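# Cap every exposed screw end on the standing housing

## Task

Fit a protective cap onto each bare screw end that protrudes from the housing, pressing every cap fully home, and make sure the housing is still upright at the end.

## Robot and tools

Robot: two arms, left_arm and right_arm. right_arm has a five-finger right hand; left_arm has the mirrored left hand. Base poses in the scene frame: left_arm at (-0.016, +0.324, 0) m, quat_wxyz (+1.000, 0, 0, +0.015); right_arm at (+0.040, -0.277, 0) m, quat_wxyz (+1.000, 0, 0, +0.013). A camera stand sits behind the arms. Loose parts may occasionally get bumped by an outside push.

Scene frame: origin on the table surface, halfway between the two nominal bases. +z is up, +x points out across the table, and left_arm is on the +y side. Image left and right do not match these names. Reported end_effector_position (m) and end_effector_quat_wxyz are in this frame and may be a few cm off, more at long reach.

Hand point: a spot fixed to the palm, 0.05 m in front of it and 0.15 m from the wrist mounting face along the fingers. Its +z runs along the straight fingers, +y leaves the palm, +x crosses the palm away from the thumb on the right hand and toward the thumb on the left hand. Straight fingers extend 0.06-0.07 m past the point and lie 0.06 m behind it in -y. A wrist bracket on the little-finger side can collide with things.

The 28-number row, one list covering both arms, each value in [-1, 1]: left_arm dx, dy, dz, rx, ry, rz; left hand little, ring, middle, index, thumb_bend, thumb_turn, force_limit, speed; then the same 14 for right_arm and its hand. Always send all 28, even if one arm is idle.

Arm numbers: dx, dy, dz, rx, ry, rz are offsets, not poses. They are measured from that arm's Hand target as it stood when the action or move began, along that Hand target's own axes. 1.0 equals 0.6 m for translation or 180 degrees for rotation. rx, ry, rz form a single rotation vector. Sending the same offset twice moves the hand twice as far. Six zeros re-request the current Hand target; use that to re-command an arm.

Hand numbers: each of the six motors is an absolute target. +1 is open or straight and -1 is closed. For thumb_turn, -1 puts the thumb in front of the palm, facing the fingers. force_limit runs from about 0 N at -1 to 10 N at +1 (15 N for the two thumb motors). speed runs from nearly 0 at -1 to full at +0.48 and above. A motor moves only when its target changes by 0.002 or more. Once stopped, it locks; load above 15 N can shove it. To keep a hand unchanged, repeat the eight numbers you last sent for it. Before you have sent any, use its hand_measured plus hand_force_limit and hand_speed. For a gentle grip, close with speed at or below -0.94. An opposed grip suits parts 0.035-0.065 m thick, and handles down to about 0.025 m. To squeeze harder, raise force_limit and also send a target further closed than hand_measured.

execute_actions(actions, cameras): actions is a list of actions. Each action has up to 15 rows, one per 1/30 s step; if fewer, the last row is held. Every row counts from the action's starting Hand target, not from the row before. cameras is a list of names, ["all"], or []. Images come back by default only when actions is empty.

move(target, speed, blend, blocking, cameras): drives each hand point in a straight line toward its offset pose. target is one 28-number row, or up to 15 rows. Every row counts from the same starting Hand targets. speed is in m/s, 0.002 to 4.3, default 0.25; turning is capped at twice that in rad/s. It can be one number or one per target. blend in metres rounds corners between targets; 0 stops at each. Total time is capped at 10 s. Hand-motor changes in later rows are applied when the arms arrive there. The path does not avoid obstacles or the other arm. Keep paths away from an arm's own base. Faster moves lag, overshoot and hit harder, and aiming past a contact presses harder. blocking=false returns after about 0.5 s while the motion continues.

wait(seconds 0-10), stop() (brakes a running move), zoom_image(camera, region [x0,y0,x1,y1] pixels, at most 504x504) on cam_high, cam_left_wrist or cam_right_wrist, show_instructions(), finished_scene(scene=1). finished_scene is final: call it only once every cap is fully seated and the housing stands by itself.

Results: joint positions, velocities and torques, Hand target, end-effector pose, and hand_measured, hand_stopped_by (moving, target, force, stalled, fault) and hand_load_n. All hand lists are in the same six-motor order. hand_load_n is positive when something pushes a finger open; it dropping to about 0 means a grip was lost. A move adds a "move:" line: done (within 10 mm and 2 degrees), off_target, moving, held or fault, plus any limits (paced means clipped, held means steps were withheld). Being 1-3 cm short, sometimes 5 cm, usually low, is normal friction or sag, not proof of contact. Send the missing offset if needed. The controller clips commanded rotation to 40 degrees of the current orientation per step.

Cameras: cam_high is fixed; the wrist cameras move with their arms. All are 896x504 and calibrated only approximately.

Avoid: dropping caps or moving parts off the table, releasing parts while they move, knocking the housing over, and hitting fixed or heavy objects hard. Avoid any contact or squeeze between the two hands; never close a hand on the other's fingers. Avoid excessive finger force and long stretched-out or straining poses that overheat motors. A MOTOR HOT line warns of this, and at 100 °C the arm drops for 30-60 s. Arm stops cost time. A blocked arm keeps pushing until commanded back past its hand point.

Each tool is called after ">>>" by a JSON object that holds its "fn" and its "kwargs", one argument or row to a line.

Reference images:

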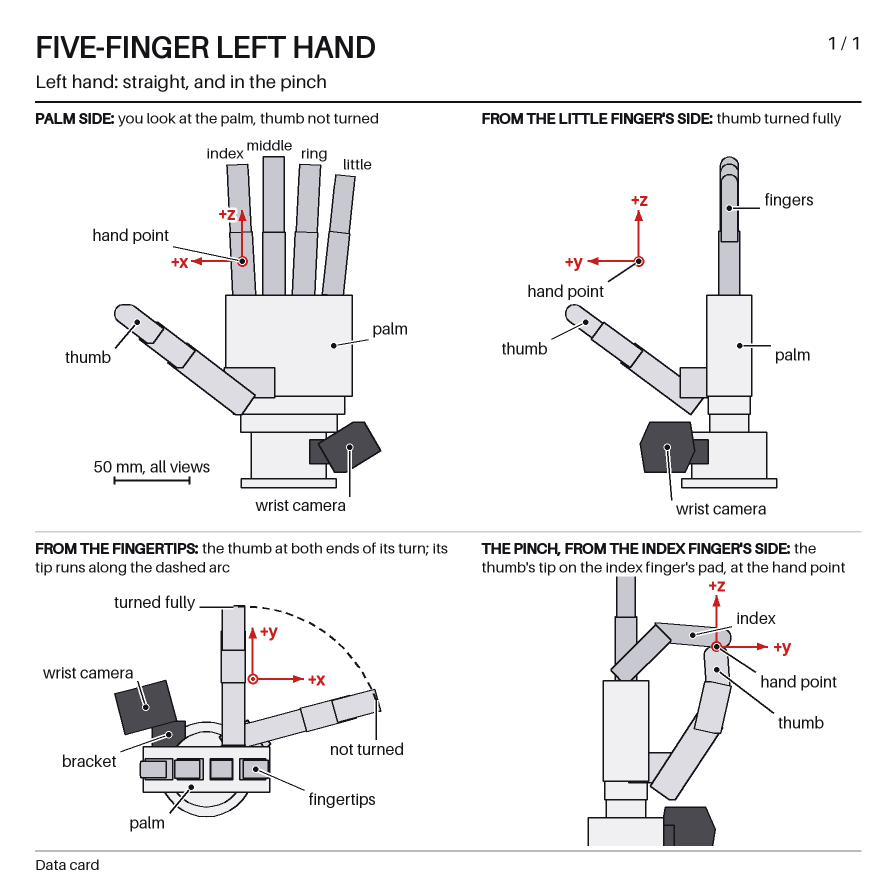

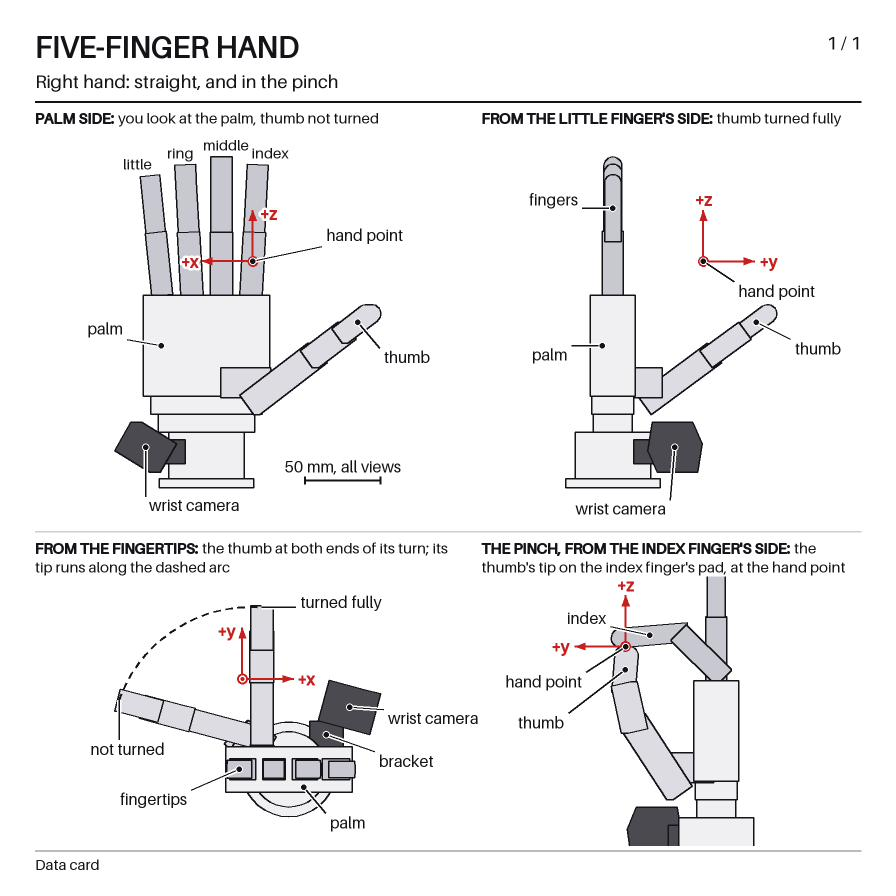

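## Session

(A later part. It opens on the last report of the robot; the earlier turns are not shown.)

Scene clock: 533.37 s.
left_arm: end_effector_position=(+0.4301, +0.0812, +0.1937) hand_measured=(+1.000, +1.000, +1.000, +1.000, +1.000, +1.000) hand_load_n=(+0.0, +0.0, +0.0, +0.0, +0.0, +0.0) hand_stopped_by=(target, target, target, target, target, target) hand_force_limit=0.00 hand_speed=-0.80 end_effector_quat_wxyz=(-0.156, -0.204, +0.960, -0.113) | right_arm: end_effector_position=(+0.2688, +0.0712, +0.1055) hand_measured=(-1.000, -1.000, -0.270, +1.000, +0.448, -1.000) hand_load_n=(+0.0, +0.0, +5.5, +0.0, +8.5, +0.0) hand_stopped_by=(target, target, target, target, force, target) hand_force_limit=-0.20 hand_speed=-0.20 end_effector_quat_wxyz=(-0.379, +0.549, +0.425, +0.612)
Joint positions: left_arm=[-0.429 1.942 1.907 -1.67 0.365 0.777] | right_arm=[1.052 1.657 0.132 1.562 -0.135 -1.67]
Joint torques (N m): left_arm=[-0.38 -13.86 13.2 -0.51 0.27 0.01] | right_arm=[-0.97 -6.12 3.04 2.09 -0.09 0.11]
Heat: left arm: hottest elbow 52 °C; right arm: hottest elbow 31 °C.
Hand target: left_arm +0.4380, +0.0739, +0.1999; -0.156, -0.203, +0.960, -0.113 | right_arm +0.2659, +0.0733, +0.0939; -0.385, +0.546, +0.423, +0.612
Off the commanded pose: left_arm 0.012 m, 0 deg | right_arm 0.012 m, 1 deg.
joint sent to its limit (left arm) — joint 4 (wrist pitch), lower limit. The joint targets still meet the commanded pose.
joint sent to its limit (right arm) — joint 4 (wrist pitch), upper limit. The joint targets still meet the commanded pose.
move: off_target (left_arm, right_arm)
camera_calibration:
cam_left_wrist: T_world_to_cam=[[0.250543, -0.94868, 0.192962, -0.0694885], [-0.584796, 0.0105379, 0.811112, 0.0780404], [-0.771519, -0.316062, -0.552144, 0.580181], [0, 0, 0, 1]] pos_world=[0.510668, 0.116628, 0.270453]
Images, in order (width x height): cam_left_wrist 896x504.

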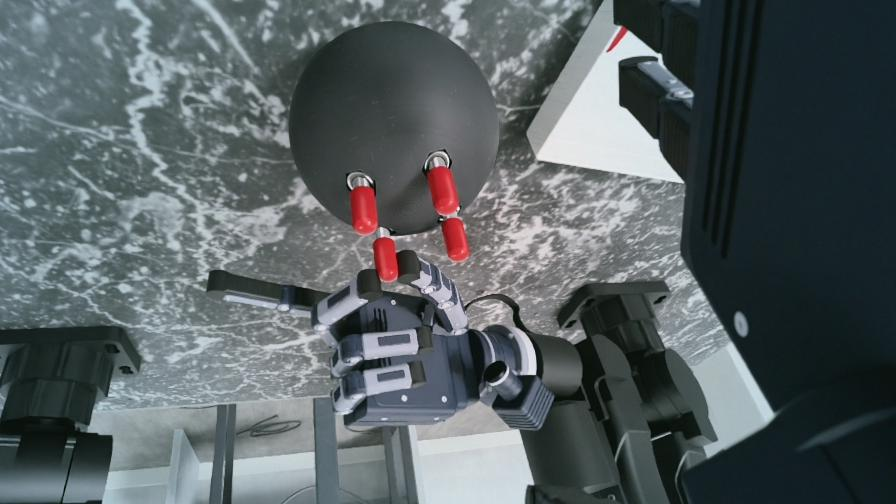

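>>> {"fn": "move", "kwargs": {
  "target": [0,0,0,0,0,0,1,1,1,1,1,1,0,-0.8,0.0160,0.0034,0.0090,0,0,0,-1,-1,-0.27,1,0.35,-1,-0.2,-0.2],
  "speed": 0.03,
  "cameras": ["cam_left_wrist"]
}}

>>> {"fn": "zoom_image", "kwargs": {
  "camera": "cam_left_wrist",
  "region": [350, 220, 450, 320]
}}

Scene clock: 538.33 s.
left_arm: end_effector_position=(+0.4301, +0.0812, +0.1937) hand_measured=(+1.000, +1.000, +1.000, +1.000, +1.000, +1.000) hand_load_n=(+0.0, +0.0, +0.0, +0.0, +0.0, +0.0) hand_stopped_by=(target, target, target, target, target, target) hand_force_limit=0.00 hand_speed=-0.80 end_effector_quat_wxyz=(-0.156, -0.204, +0.960, -0.113) | right_arm: end_effector_position=(+0.2685, +0.0714, +0.1055) hand_measured=(-1.000, -1.000, -0.270, +1.000, +0.448, -1.000) hand_load_n=(+0.0, +0.0, +5.5, +0.0, +8.5, +0.0) hand_stopped_by=(target, target, target, target, force, target) hand_force_limit=-0.20 hand_speed=-0.20 end_effector_quat_wxyz=(-0.379, +0.549, +0.425, +0.612)
Joint positions: left_arm=[-0.429 1.942 1.907 -1.67 0.365 0.777] | right_arm=[1.052 1.657 0.132 1.562 -0.136 -1.67]
Joint torques (N m): left_arm=[-1.14 -13.63 13.33 -0.54 0.24 -0.01] | right_arm=[-1.03 -7.12 3.97 2.07 -0.14 0.09]
Heat: left arm: hottest elbow 52 °C; right arm: hottest elbow 30 °C.
Hand target: left_arm +0.4380, +0.0739, +0.1999; -0.156, -0.203, +0.960, -0.113 | right_arm +0.2686, +0.0776, +0.1039; -0.385, +0.546, +0.423, +0.612
Off the commanded pose: left_arm 0.012 m, 0 deg | right_arm 0.006 m, 1 deg.
joint sent to its limit (left arm) — joint 4 (wrist pitch), lower limit. The joint targets still meet the commanded pose.
joint sent to its limit (right arm) — joint 4 (wrist pitch), upper limit. The joint targets still meet the commanded pose.
move: off_target (left_arm)
camera_calibration:
cam_left_wrist: T_world_to_cam=[[0.250543, -0.94868, 0.192962, -0.0694885], [-0.584796, 0.0105379, 0.811112, 0.0780404], [-0.771519, -0.316062, -0.552144, 0.580181], [0, 0, 0, 1]] pos_world=[0.510668, 0.116628, 0.270453]
Images, in order (width x height): cam_left_wrist 896x504.

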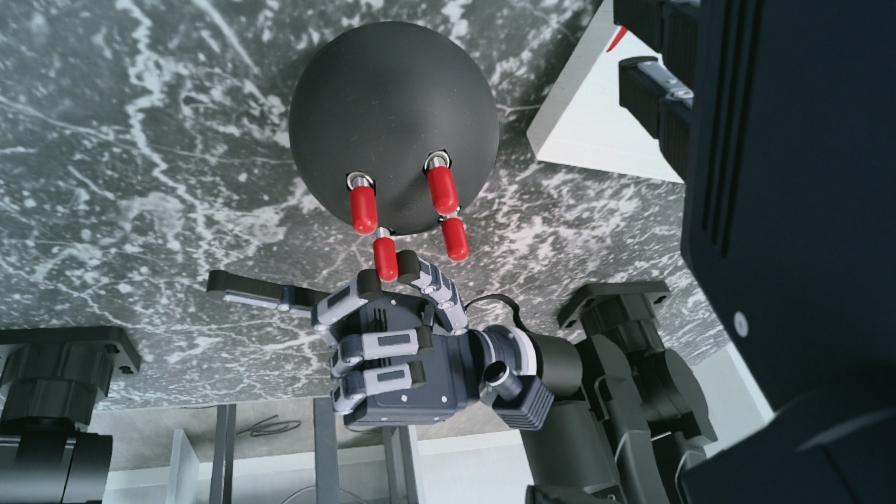

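Scaled by 5.040.

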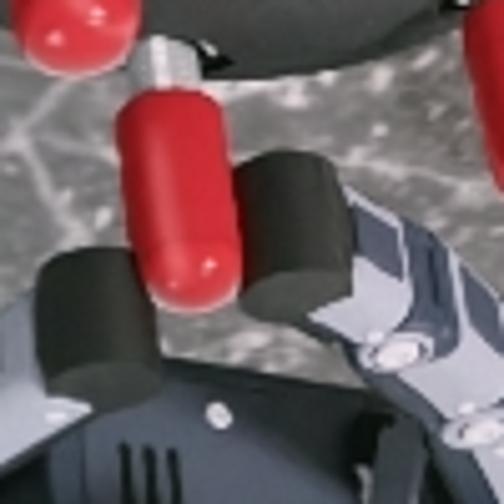

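>>> {"fn": "execute_actions", "kwargs": {
  "actions": [
    [[0,0,0,0,0,0,1,1,1,1,1,1,0,-0.8,0,0,0,0,0,0,-1,-1,-0.18,1,0.52,-1,-0.2,-0.5]],
    [[0,0,0,0,0,0,1,1,1,1,1,1,0,-0.8,0,0,0,0,0,0,-1,-1,-0.18,1,0.52,-1,-0.2,-0.5]]
  ],
  "cameras": ["cam_left_wrist"]
}}

>>> {"fn": "zoom_image", "kwargs": {
  "camera": "cam_left_wrist",
  "region": [350, 220, 450, 320]
}}

Scene clock: 539.90 s.
left_arm: end_effector_position=(+0.4301, +0.0812, +0.1937) hand_measured=(+1.000, +1.000, +1.000, +1.000, +1.000, +1.000) hand_load_n=(+0.0, +0.0, +0.0, +0.0, +0.0, +0.0) hand_stopped_by=(target, target, target, target, target, target) hand_force_limit=0.00 hand_speed=-0.80 end_effector_quat_wxyz=(-0.156, -0.204, +0.960, -0.113) | right_arm: end_effector_position=(+0.2685, +0.0713, +0.1053) hand_measured=(-1.000, -1.000, -0.180, +1.000, +0.520, -1.000) hand_load_n=(+0.0, +0.0, +0.0, +0.0, -0.5, +0.5) hand_stopped_by=(target, target, target, target, target, target) hand_force_limit=-0.20 hand_speed=-0.50 end_effector_quat_wxyz=(-0.379, +0.549, +0.425, +0.612)
Joint positions: left_arm=[-0.429 1.942 1.907 -1.67 0.365 0.777] | right_arm=[1.052 1.658 0.132 1.562 -0.136 -1.67]
Joint torques (N m): left_arm=[-1.26 -13.74 13.24 -0.59 0.28 -0.04] | right_arm=[-1.2 -7.41 4.12 2.06 -0.12 0.06]
Heat: left arm: hottest elbow 52 °C; right arm: hottest elbow 30 °C.
Hand target: left_arm +0.4380, +0.0739, +0.1999; -0.156, -0.203, +0.960, -0.113 | right_arm +0.2686, +0.0775, +0.1039; -0.385, +0.546, +0.423, +0.612
Off the commanded pose: left_arm 0.012 m, 0 deg | right_arm 0.006 m, 1 deg.
joint sent to its limit (left arm) — joint 4 (wrist pitch), lower limit. The joint targets still meet the commanded pose.
joint sent to its limit (right arm) — joint 4 (wrist pitch), upper limit. The joint targets still meet the commanded pose.
camera_calibration:
cam_left_wrist: T_world_to_cam=[[0.250543, -0.94868, 0.192962, -0.0694885], [-0.584796, 0.0105379, 0.811112, 0.0780404], [-0.771519, -0.316062, -0.552144, 0.580181], [0, 0, 0, 1]] pos_world=[0.510668, 0.116628, 0.270453]
Images, in order (width x height): cam_left_wrist 896x504.

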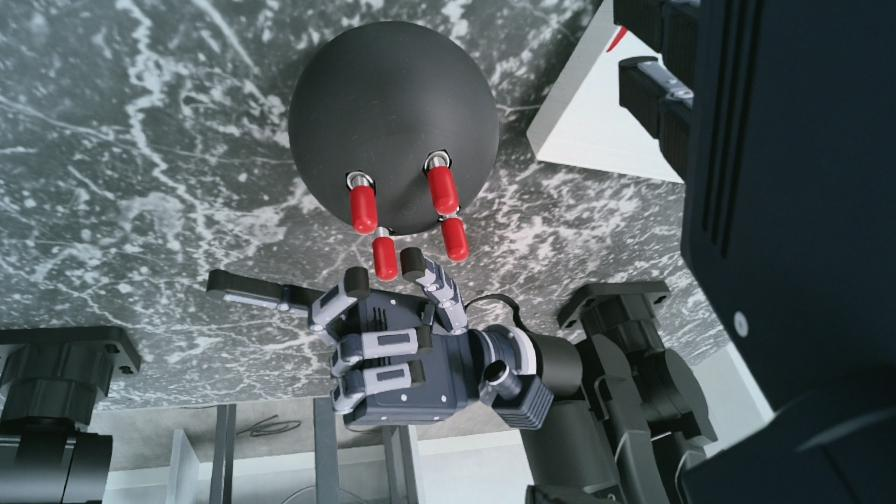

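Scaled by 5.040.

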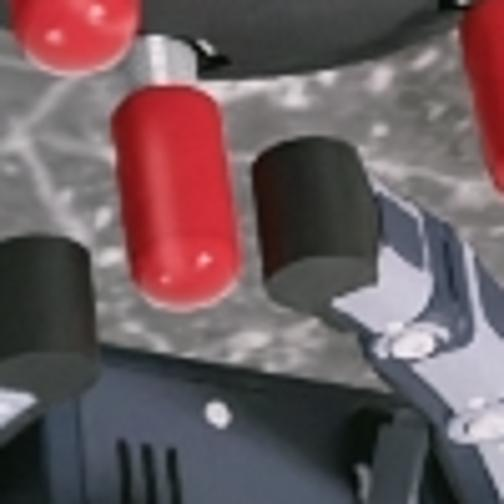

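>>> {"fn": "move", "kwargs": {
  "target": [0,0,0,0,0,0,1,1,1,1,1,1,0,-0.8,0.132,0.0153,0.0141,0,0,0,-1,-1,-0.18,1,0.52,-1,-0.2,-0.5],
  "speed": 0.06,
  "cameras": ["cam_left_wrist","cam_high"]
}}

>>> {"fn": "zoom_image", "kwargs": {
  "camera": "cam_left_wrist",
  "region": [330, 130, 490, 290]
}}

Scene clock: 542.60 s.
left_arm: end_effector_position=(+0.4301, +0.0812, +0.1937) hand_measured=(+1.000, +1.000, +1.000, +1.000, +1.000, +1.000) hand_load_n=(+0.0, +0.0, +0.0, +0.0, +0.0, +0.0) hand_stopped_by=(target, target, target, target, target, target) hand_force_limit=0.00 hand_speed=-0.80 end_effector_quat_wxyz=(-0.156, -0.204, +0.960, -0.113) | right_arm: end_effector_position=(+0.2672, +0.0701, +0.1680) hand_measured=(-1.000, -1.000, -0.180, +1.000, +0.520, -1.000) hand_load_n=(+0.0, +0.0, +0.0, +0.0, +0.0, +0.0) hand_stopped_by=(target, target, target, target, target, target) hand_force_limit=-0.20 hand_speed=-0.50 end_effector_quat_wxyz=(-0.377, +0.554, +0.429, +0.605)
Joint positions: left_arm=[-0.429 1.942 1.907 -1.67 0.365 0.777] | right_arm=[1.052 1.124 0.162 0.979 -0.139 -1.67]
Joint torques (N m): left_arm=[-1.49 -13.74 13.34 -0.35 0.24 -0.04] | right_arm=[-1.14 -5.83 10.74 1.54 -0.15 0.06]
Heat: left arm: hottest elbow 52 °C; right arm: hottest elbow 30 °C.
Hand target: left_arm +0.4380, +0.0739, +0.1999; -0.156, -0.203, +0.960, -0.113 | right_arm +0.2716, +0.0816, +0.1839; -0.385, +0.546, +0.423, +0.612
Off the commanded pose: left_arm 0.012 m, 0 deg | right_arm 0.020 m, 2 deg.
joint sent to its limit (left arm) — joint 4 (wrist pitch), lower limit. The joint targets still meet the commanded pose.
move: off_target (left_arm, right_arm)
camera_calibration:
cam_left_wrist: T_world_to_cam=[[0.250543, -0.94868, 0.192962, -0.0694885], [-0.584796, 0.0105379, 0.811112, 0.0780404], [-0.771519, -0.316062, -0.552144, 0.580181], [0, 0, 0, 1]] pos_world=[0.510668, 0.116628, 0.270453]
Images, in order (width x height): cam_high 896x504, cam_left_wrist 896x504.

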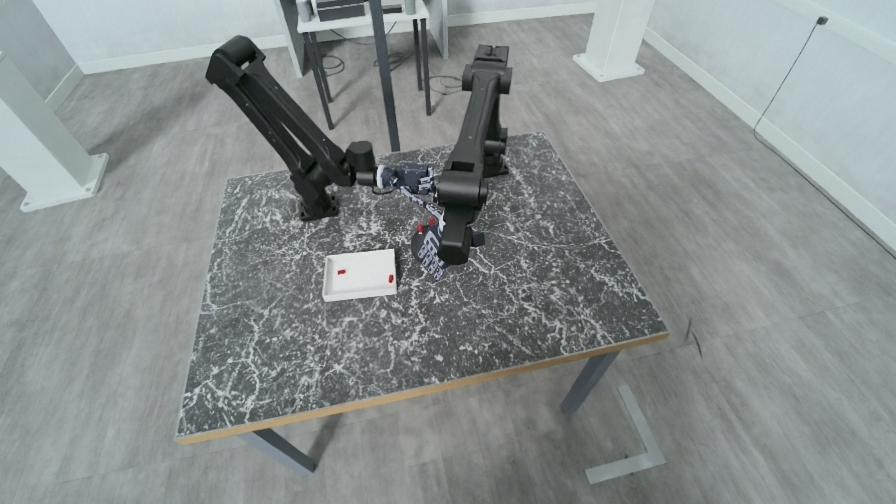

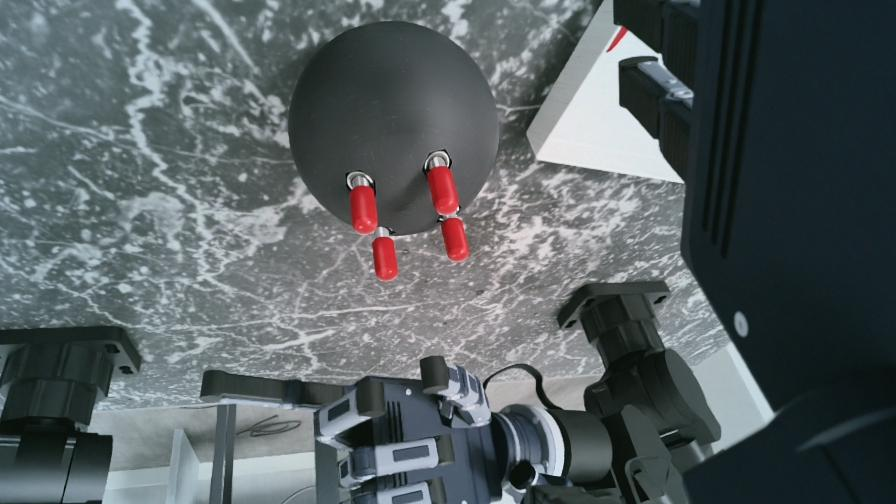

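Scaled by 3.150.

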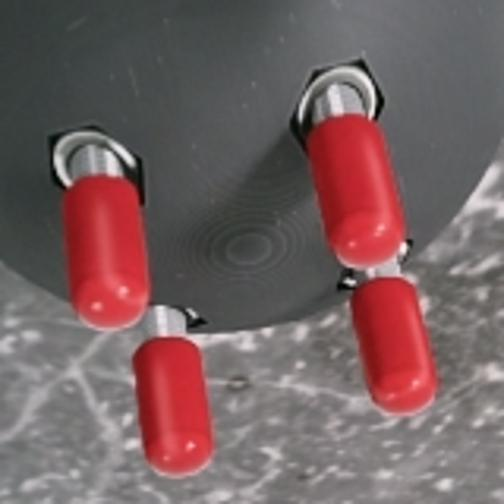

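>>> {"fn": "zoom_image", "kwargs": {
  "camera": "cam_left_wrist",
  "region": [410, 140, 480, 210]
}}

>>> {"fn": "zoom_image", "kwargs": {
  "camera": "cam_left_wrist",
  "region": [330, 160, 400, 230]
}}

>>> {"fn": "zoom_image", "kwargs": {
  "camera": "cam_left_wrist",
  "region": [350, 210, 420, 280]
}}

>>> {"fn": "zoom_image", "kwargs": {
  "camera": "cam_left_wrist",
  "region": [420, 190, 490, 260]
}}

Scaled by 7.200.

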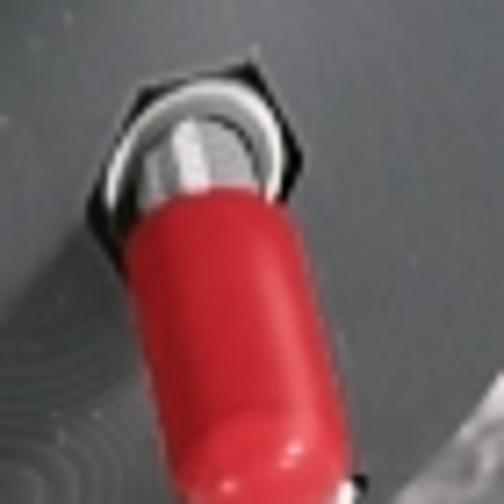

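Scaled by 7.200.

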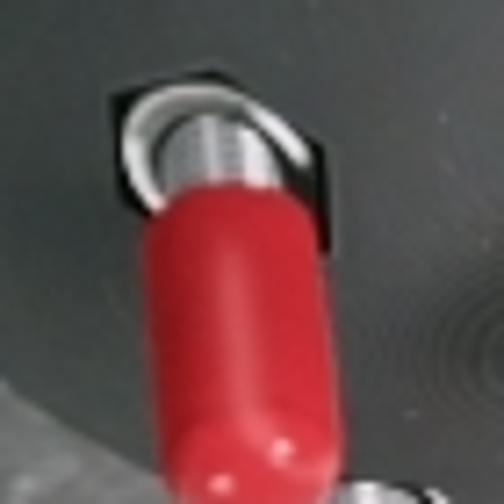

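Scaled by 7.200.

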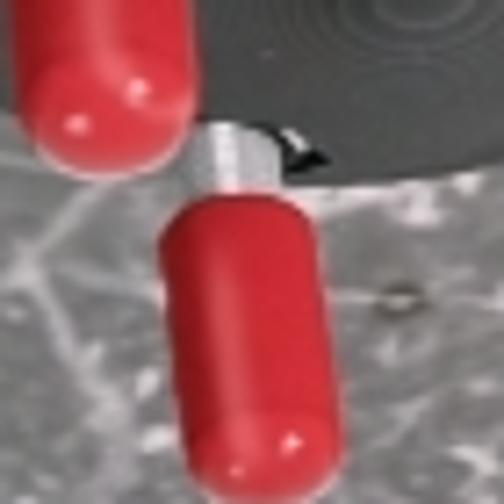

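Scaled by 7.200.

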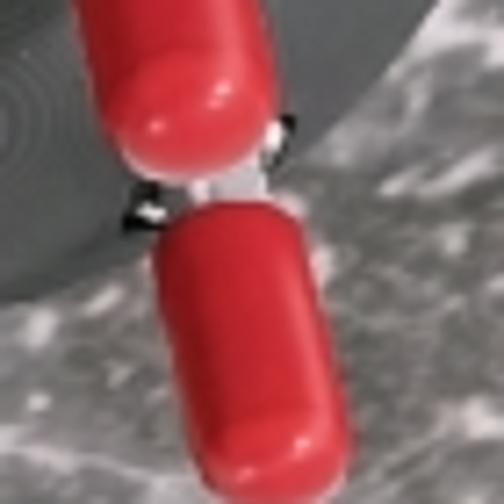

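>>> {"fn": "zoom_image", "kwargs": {
  "camera": "cam_left_wrist",
  "region": [190, 330, 590, 504]
}}

Scaled by 1.260.

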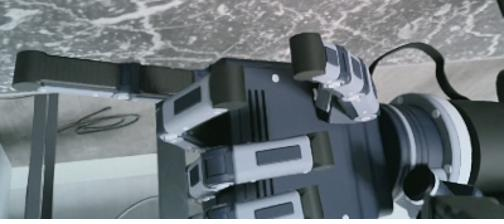

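>>> {"fn": "move", "kwargs": {
  "target": [
    [0,0,0,0,0,0,1,1,1,1,1,1,0,-0.8,0,0,0,0,0,0,1,1,1,1,-1,-1,-0.2,0.2],
    [0,0,0,0,0,0,1,1,1,1,1,1,0,-0.8,-0.0130,0.1540,-0.0083,-0.2792,-0.0273,0.0226,1,1,1,1,-1,-1,-0.2,0.2]
  ],
  "speed": 0.15,
  "cameras": ["all"]
}}

Scene clock: 564.73 s.
left_arm: end_effector_position=(+0.4301, +0.0812, +0.1937) hand_measured=(+1.000, +1.000, +1.000, +1.000, +1.000, +1.000) hand_load_n=(+0.0, +0.0, +0.0, +0.0, +0.0, +0.0) hand_stopped_by=(target, target, target, target, target, target) hand_force_limit=0.00 hand_speed=-0.80 end_effector_quat_wxyz=(-0.156, -0.204, +0.960, -0.113) | right_arm: end_effector_position=(+0.3530, +0.0326, +0.1796) hand_measured=(+1.000, +1.000, +1.000, +1.000, -0.944, -1.000) hand_load_n=(+0.0, +0.0, +0.5, +0.0, +19.5, +1.5) hand_stopped_by=(target, target, target, target, force, target) hand_force_limit=-0.20 hand_speed=0.20 end_effector_quat_wxyz=(-0.113, +0.697, +0.128, +0.696)
Joint positions: left_arm=[-0.429 1.942 1.907 -1.67 0.365 0.777] | right_arm=[1.197 1.378 0.457 0.913 0.88 -1.584]
Joint torques (N m): left_arm=[-1.26 -13.1 13.31 -0.68 0.2 0.01] | right_arm=[-1.26 -7.94 10.74 1.25 0.02 0.11]
Heat: left arm: hottest elbow 52 °C; right arm: hottest elbow 34 °C.
Hand target: left_arm +0.4380, +0.0739, +0.1999; -0.156, -0.203, +0.960, -0.113 | right_arm +0.3570, +0.0452, +0.1848; -0.120, +0.697, +0.121, +0.697
Off the commanded pose: left_arm 0.012 m, 0 deg | right_arm 0.014 m, 1 deg.
joint sent to its limit (left arm) — joint 4 (wrist pitch), lower limit. The joint targets still meet the commanded pose.
move: off_target (left_arm, right_arm)
camera_calibration:
cam_left_wrist: T_world_to_cam=[[0.250543, -0.94868, 0.192962, -0.0694885], [-0.584796, 0.0105379, 0.811112, 0.0780404], [-0.771519, -0.316062, -0.552144, 0.580181], [0, 0, 0, 1]] pos_world=[0.510668, 0.116628, 0.270453]
cam_right_wrist: T_world_to_cam=[[0.317188, -0.89636, 0.309726, -0.138817], [-0.474475, -0.432767, -0.766542, 0.306262], [0.821137, 0.0961808, -0.562569, -0.0762314], [0, 0, 0, 1]] pos_world=[0.251941, 0.0154425, 0.234872]

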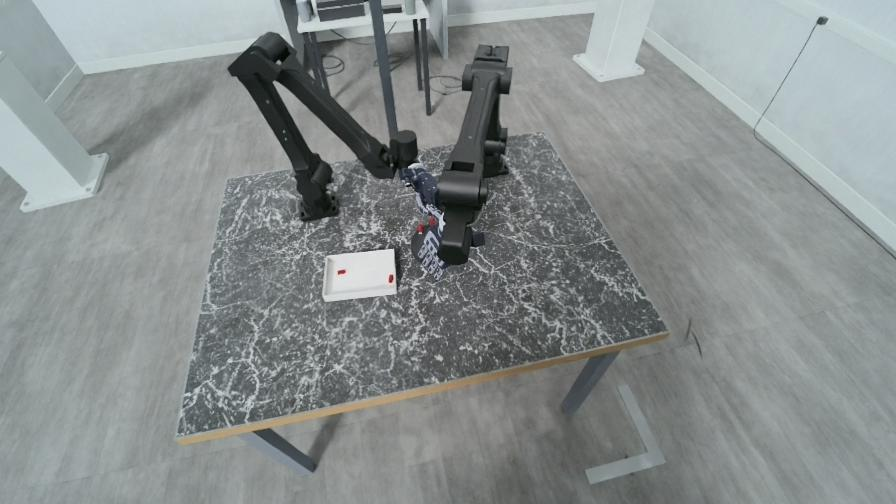

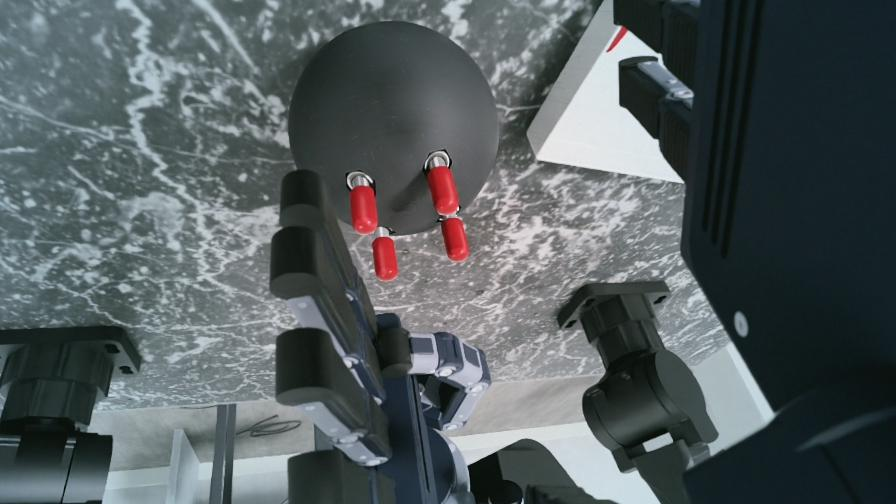

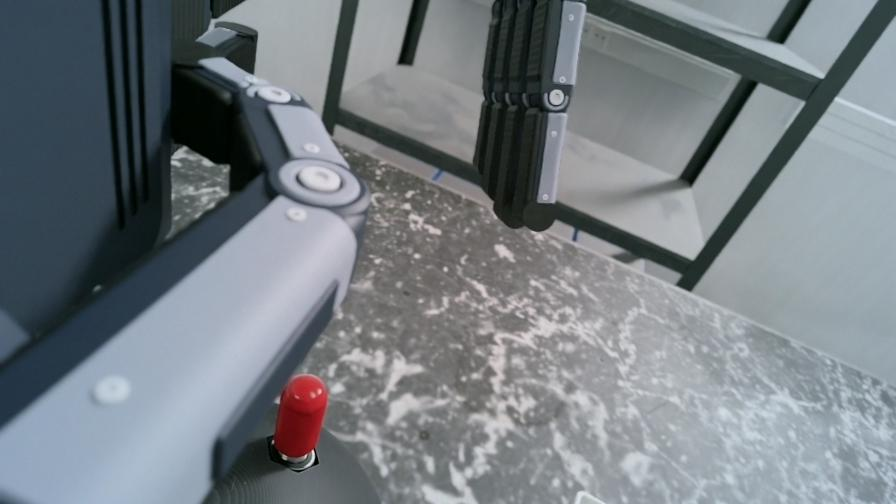

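>>> {"fn": "execute_actions", "kwargs": {
  "actions": [
    [[0,0,0,0,0,0,1,1,1,1,1,1,0,-0.8,0,0,0,0,0,0,1,1,1,1,-0.5,-1,-0.2,0.2]],
    [[0,0,0,0,0,0,1,1,1,1,1,1,0,-0.8,0,0,0,0,0,0,1,1,1,1,-0.5,-1,-0.2,0.2]]
  ]
}}

>>> {"fn": "move", "kwargs": {
  "target": [0,0,0,0,0,0,1,1,1,1,1,1,0,-0.8,-0.0417,-0.0112,0.0133,0,0,0,1,1,1,1,-0.5,-1,-0.2,0.2],
  "speed": 0.06,
  "cameras": ["cam_left_wrist","cam_right_wrist"]
}}

Scene clock: 567.47 s.
left_arm: end_effector_position=(+0.4301, +0.0812, +0.1937) hand_measured=(+1.000, +1.000, +1.000, +1.000, +1.000, +1.000) hand_load_n=(+0.0, +0.0, +0.0, +0.0, +0.5, +0.0) hand_stopped_by=(target, target, target, target, target, target) hand_force_limit=0.00 hand_speed=-0.80 end_effector_quat_wxyz=(-0.156, -0.204, +0.960, -0.113) | right_arm: end_effector_position=(+0.3530, +0.0326, +0.1797) hand_measured=(+1.000, +1.000, +1.000, +1.000, -0.500, -1.000) hand_load_n=(+0.0, +0.0, +0.0, +0.0, +0.0, +0.0) hand_stopped_by=(target, target, target, target, target, target) hand_force_limit=-0.20 hand_speed=0.20 end_effector_quat_wxyz=(-0.114, +0.697, +0.127, +0.696)
Joint positions: left_arm=[-0.429 1.942 1.907 -1.67 0.365 0.777] | right_arm=[1.197 1.378 0.457 0.913 0.881 -1.583]
Joint torques (N m): left_arm=[-1.55 -13.22 13.39 -0.72 0.25 -0.04] | right_arm=[-1.44 -7.82 10.76 1.17 0.02 0.13]
Heat: left arm: hottest elbow 52 °C; right arm: hottest elbow 34 °C.
Hand target: left_arm +0.4380, +0.0739, +0.1999; -0.156, -0.203, +0.960, -0.113 | right_arm +0.3570, +0.0453, +0.1850; -0.120, +0.697, +0.120, +0.697
Off the commanded pose: left_arm 0.012 m, 0 deg | right_arm 0.014 m, 1 deg.
joint sent to its limit (left arm) — joint 4 (wrist pitch), lower limit. The joint targets still meet the commanded pose.

Scene clock: 568.57 s.
left_arm: end_effector_position=(+0.4301, +0.0812, +0.1937) hand_measured=(+1.000, +1.000, +1.000, +1.000, +1.000, +1.000) hand_load_n=(+0.0, +0.0, +0.0, +0.0, +0.0, +0.0) hand_stopped_by=(target, target, target, target, target, target) hand_force_limit=0.00 hand_speed=-0.80 end_effector_quat_wxyz=(-0.156, -0.204, +0.960, -0.113) | right_arm: end_effector_position=(+0.3563, +0.0421, +0.1529) hand_measured=(+1.000, +1.000, +1.000, +1.000, -0.500, -1.000) hand_load_n=(+0.0, +0.0, +0.0, +0.0, +0.0, +0.0) hand_stopped_by=(target, target, target, target, target, target) hand_force_limit=-0.20 hand_speed=0.20 end_effector_quat_wxyz=(-0.107, +0.702, +0.135, +0.691)
Joint positions: left_arm=[-0.429 1.942 1.907 -1.67 0.365 0.777] | right_arm=[1.197 1.485 0.468 0.981 0.88 -1.579]
Joint torques (N m): left_arm=[-1.26 -12.98 13.16 -0.54 0.21 0.03] | right_arm=[-2.2 -8.23 9.76 2.5 -0.11 0.12]
Heat: left arm: hottest elbow 52 °C; right arm: hottest elbow 34 °C.
Hand target: left_arm +0.4380, +0.0739, +0.1999; -0.156, -0.203, +0.960, -0.113 | right_arm +0.3622, +0.0542, +0.1599; -0.120, +0.697, +0.120, +0.697
Off the commanded pose: left_arm 0.012 m, 0 deg | right_arm 0.015 m, 2 deg.
joint sent to its limit (left arm) — joint 4 (wrist pitch), lower limit. The joint targets still meet the commanded pose.
move: off_target (left_arm, right_arm)
camera_calibration:
cam_left_wrist: T_world_to_cam=[[0.250543, -0.94868, 0.192962, -0.0694885], [-0.584796, 0.0105379, 0.811112, 0.0780404], [-0.771519, -0.316062, -0.552144, 0.580181], [0, 0, 0, 1]] pos_world=[0.510668, 0.116628, 0.270453]
cam_right_wrist: T_world_to_cam=[[0.321026, -0.889548, 0.325033, -0.127103], [-0.48272, -0.44896, -0.751942, 0.29284], [0.814815, 0.0844927, -0.573531, -0.0904266], [0, 0, 0, 1]] pos_world=[0.255844, 0.0260493, 0.209649]
Images, in order (width x height): cam_left_wrist 896x504, cam_right_wrist 896x504.

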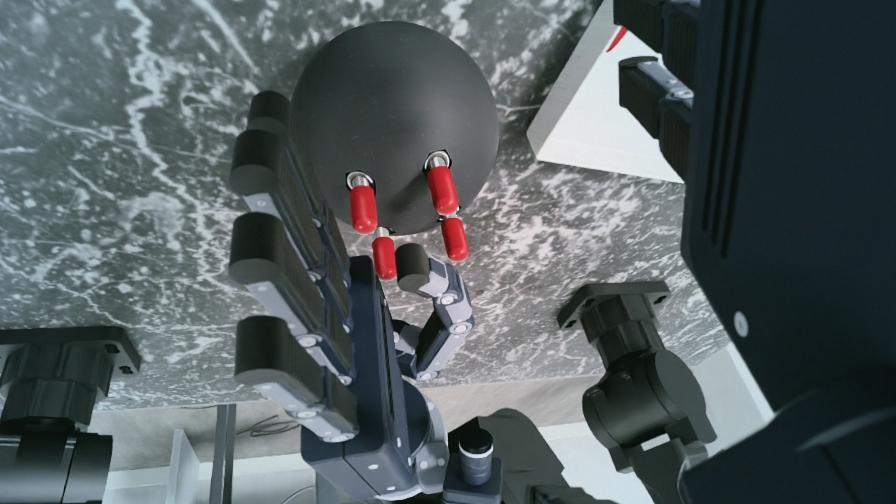

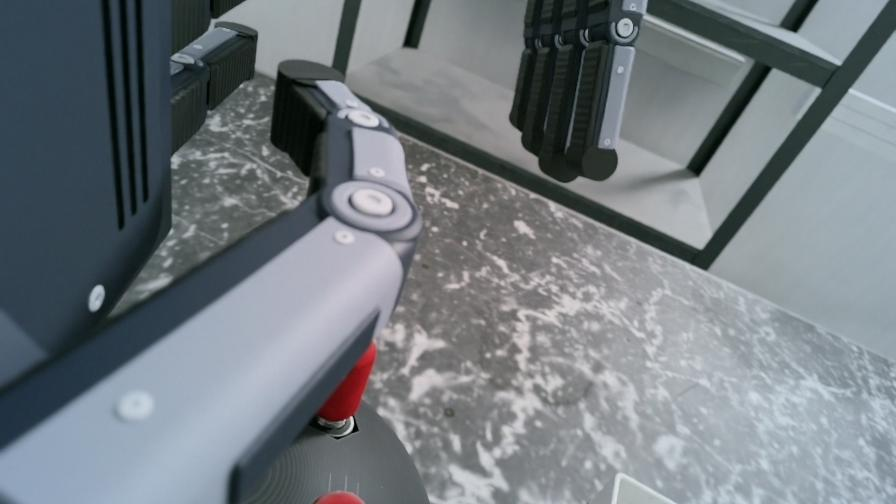

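>>> {"fn": "move", "kwargs": {
  "target": [0,0,0,0,0,0,1,1,1,1,1,1,0,-0.8,-0.0067,0.0193,0.0211,0.0194,0.007,0.0115,1,1,1,1,-0.5,-1,-0.2,0.2],
  "speed": 0.06,
  "cameras": ["cam_left_wrist","cam_right_wrist"]
}}

>>> {"fn": "zoom_image", "kwargs": {
  "camera": "cam_left_wrist",
  "region": [300, 150, 500, 350]
}}

Scene clock: 578.90 s.
left_arm: end_effector_position=(+0.4301, +0.0812, +0.1937) hand_measured=(+1.000, +1.000, +1.000, +1.000, +1.000, +1.000) hand_load_n=(+0.0, +0.0, +0.0, +0.0, +0.0, +0.0) hand_stopped_by=(target, target, target, target, target, target) hand_force_limit=0.00 hand_speed=-0.80 end_effector_quat_wxyz=(-0.156, -0.204, +0.960, -0.113) | right_arm: end_effector_position=(+0.3747, +0.0508, +0.1624) hand_measured=(+1.000, +1.000, +1.000, +1.000, -0.500, -1.000) hand_load_n=(+0.0, +0.0, +0.0, +0.0, -0.5, +0.0) hand_stopped_by=(target, target, target, target, target, target) hand_force_limit=-0.20 hand_speed=0.20 end_effector_quat_wxyz=(-0.155, +0.685, +0.133, +0.699)
Joint positions: left_arm=[-0.429 1.942 1.907 -1.67 0.365 0.777] | right_arm=[1.137 1.489 0.468 1.055 0.751 -1.568]
Joint torques (N m): left_arm=[-1.67 -12.92 13.52 -0.55 0.26 -0.01] | right_arm=[-2.43 -8.59 6.41 2.59 -0.17 0.16]
Heat: left arm: hottest elbow 52 °C; right arm: hottest elbow 33 °C.
Hand target: left_arm +0.4380, +0.0739, +0.1999; -0.156, -0.203, +0.960, -0.113 | right_arm +0.3780, +0.0475, +0.1558; -0.155, +0.687, +0.128, +0.698
Off the commanded pose: left_arm 0.012 m, 0 deg | right_arm 0.008 m, 1 deg.
joint sent to its limit (left arm) — joint 4 (wrist pitch), lower limit. The joint targets still meet the commanded pose.
move: off_target (left_arm)
camera_calibration:
cam_left_wrist: T_world_to_cam=[[0.250543, -0.94868, 0.192962, -0.0694885], [-0.584796, 0.0105379, 0.811112, 0.0780404], [-0.771519, -0.316062, -0.552144, 0.580181], [0, 0, 0, 1]] pos_world=[0.510668, 0.116628, 0.270453]
cam_right_wrist: T_world_to_cam=[[0.374767, -0.888124, 0.266055, -0.138919], [-0.436665, -0.422235, -0.794381, 0.301103], [0.817847, 0.181531, -0.546052, -0.111324], [0, 0, 0, 1]] pos_world=[0.274589, 0.023968, 0.215362]
Images, in order (width x height): cam_left_wrist 896x504, cam_right_wrist 896x504.

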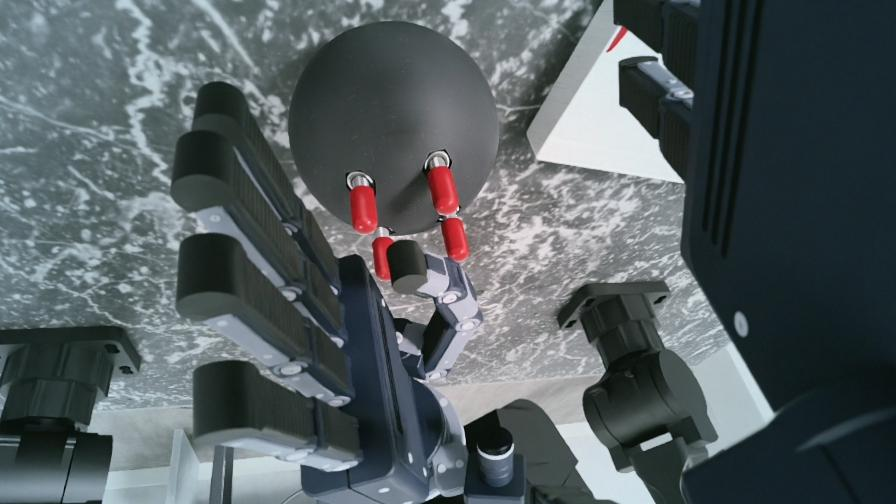

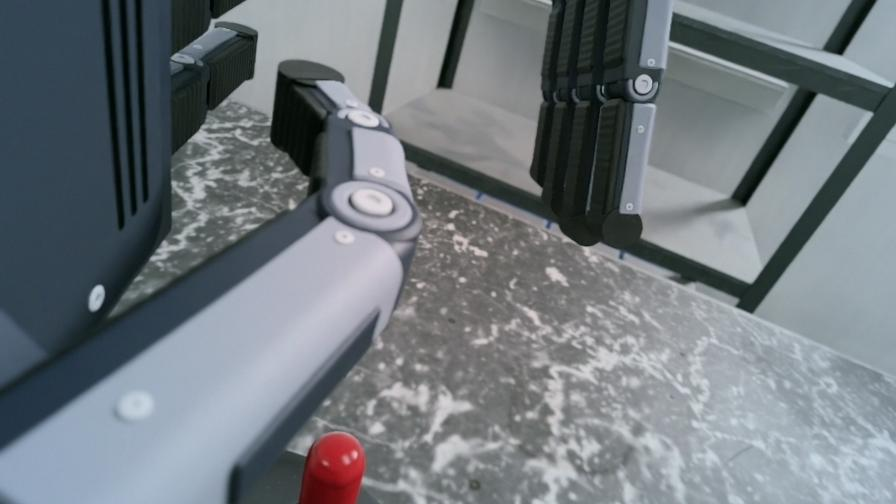

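Scaled by 2.520.

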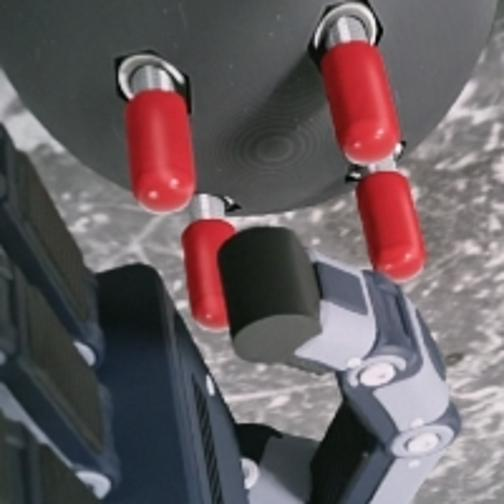

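>>> {"fn": "move", "kwargs": {
  "target": [0,0,0,0,0,0,1,1,1,1,1,1,0,-0.8,-0.0126,0.0138,-0.0114,0,0,0,1,1,1,1,-0.5,-1,-0.2,0.2],
  "speed": 0.06,
  "cameras": ["cam_left_wrist"]
}}

Scene clock: 580.87 s.
left_arm: end_effector_position=(+0.4301, +0.0812, +0.1937) hand_measured=(+1.000, +1.000, +1.000, +1.000, +1.000, +1.000) hand_load_n=(+0.0, +0.0, +0.0, +0.0, +0.0, +0.0) hand_stopped_by=(target, target, target, target, target, target) hand_force_limit=0.00 hand_speed=-0.80 end_effector_quat_wxyz=(-0.156, -0.204, +0.960, -0.113) | right_arm: end_effector_position=(+0.3723, +0.0433, +0.1562) hand_measured=(+1.000, +1.000, +1.000, +1.000, -0.500, -1.000) hand_load_n=(+0.0, +0.0, +0.0, +0.0, +0.0, +0.0) hand_stopped_by=(target, target, target, target, target, target) hand_force_limit=-0.20 hand_speed=0.20 end_effector_quat_wxyz=(-0.157, +0.684, +0.132, +0.700)
Joint positions: left_arm=[-0.429 1.942 1.907 -1.67 0.365 0.777] | right_arm=[1.134 1.498 0.441 1.096 0.747 -1.567]
Joint torques (N m): left_arm=[-1.38 -12.81 13.34 -0.5 0.24 -0.03] | right_arm=[-2.49 -8.29 5.57 2.55 -0.16 0.14]
Heat: left arm: hottest elbow 52 °C; right arm: hottest elbow 33 °C.
Hand target: left_arm +0.4380, +0.0739, +0.1999; -0.156, -0.203, +0.960, -0.113 | right_arm +0.3750, +0.0376, +0.1478; -0.155, +0.687, +0.128, +0.698
Off the commanded pose: left_arm 0.012 m, 0 deg | right_arm 0.011 m, 1 deg.
joint sent to its limit (left arm) — joint 4 (wrist pitch), lower limit. The joint targets still meet the commanded pose.
move: off_target (left_arm, right_arm)
camera_calibration:
cam_left_wrist: T_world_to_cam=[[0.250543, -0.94868, 0.192962, -0.0694885], [-0.584796, 0.0105379, 0.811112, 0.0780404], [-0.771519, -0.316062, -0.552144, 0.580181], [0, 0, 0, 1]] pos_world=[0.510668, 0.116628, 0.270453]
Images, in order (width x height): cam_left_wrist 896x504.

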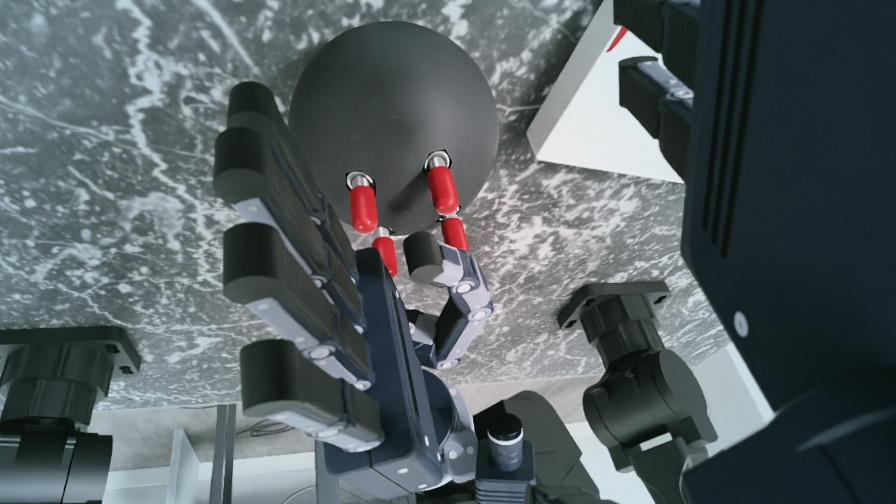

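>>> {"fn": "move", "kwargs": {
  "target": [0,0,0,0,0,0,1,1,1,1,1,1,0,-0.8,-0.0194,0.0145,-0.0063,0,0,0,1,1,1,1,-0.5,-1,-0.2,0.2],
  "speed": 0.06,
  "cameras": ["cam_left_wrist"]
}}

>>> {"fn": "zoom_image", "kwargs": {
  "camera": "cam_left_wrist",
  "region": [320, 150, 480, 310]
}}

Scene clock: 582.43 s.
left_arm: end_effector_position=(+0.4301, +0.0812, +0.1937) hand_measured=(+1.000, +1.000, +1.000, +1.000, +1.000, +1.000) hand_load_n=(+0.0, +0.0, +0.0, +0.0, +0.0, +0.0) hand_stopped_by=(target, target, target, target, target, target) hand_force_limit=0.00 hand_speed=-0.80 end_effector_quat_wxyz=(-0.156, -0.204, +0.960, -0.113) | right_arm: end_effector_position=(+0.3727, +0.0344, +0.1438) hand_measured=(+1.000, +1.000, +1.000, +1.000, -0.500, -1.000) hand_load_n=(+0.0, +0.0, +0.0, +0.0, +0.0, +0.0) hand_stopped_by=(target, target, target, target, target, target) hand_force_limit=-0.20 hand_speed=0.20 end_effector_quat_wxyz=(-0.157, +0.684, +0.132, +0.700)
Joint positions: left_arm=[-0.429 1.942 1.907 -1.67 0.365 0.777] | right_arm=[1.122 1.531 0.413 1.156 0.735 -1.566]
Joint torques (N m): left_arm=[-1.38 -13.27 13.19 -0.51 0.22 0] | right_arm=[-2.37 -8.29 5.18 2.67 -0.17 0.11]
Heat: left arm: hottest elbow 52 °C; right arm: hottest elbow 33 °C.
Hand target: left_arm +0.4380, +0.0739, +0.1999; -0.156, -0.203, +0.960, -0.113 | right_arm +0.3751, +0.0285, +0.1359; -0.155, +0.687, +0.128, +0.698
Off the commanded pose: left_arm 0.012 m, 0 deg | right_arm 0.010 m, 1 deg.
joint sent to its limit (left arm) — joint 4 (wrist pitch), lower limit. The joint targets still meet the commanded pose.
move: off_target (left_arm)
camera_calibration:
cam_left_wrist: T_world_to_cam=[[0.250543, -0.94868, 0.192962, -0.0694885], [-0.584796, 0.0105379, 0.811112, 0.0780404], [-0.771519, -0.316062, -0.552144, 0.580181], [0, 0, 0, 1]] pos_world=[0.510668, 0.116628, 0.270453]
Images, in order (width x height): cam_left_wrist 896x504.

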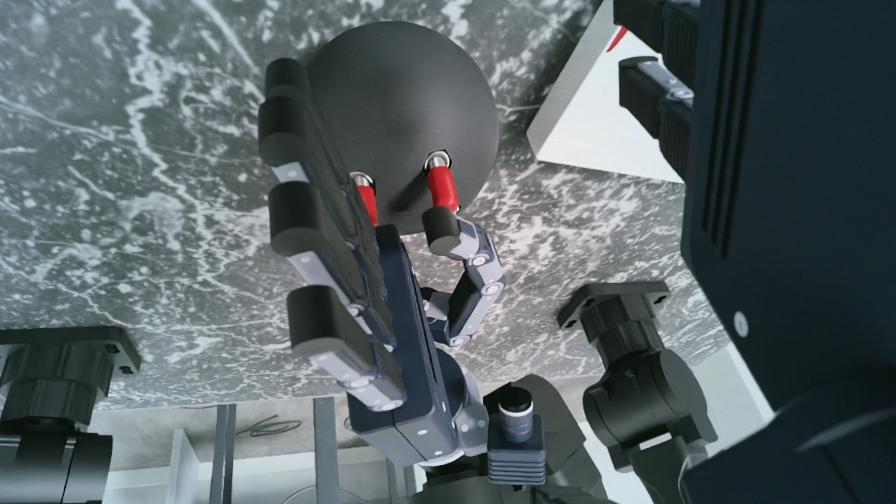

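Scaled by 3.150.

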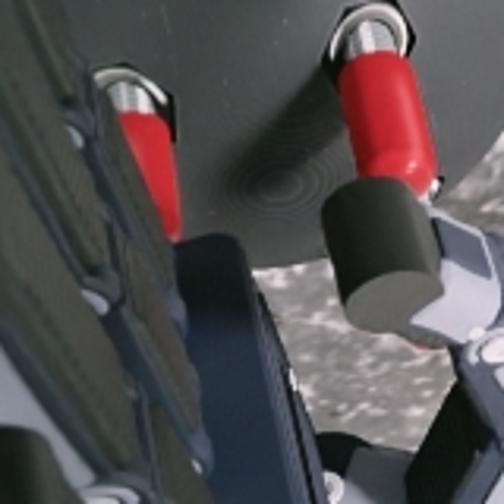

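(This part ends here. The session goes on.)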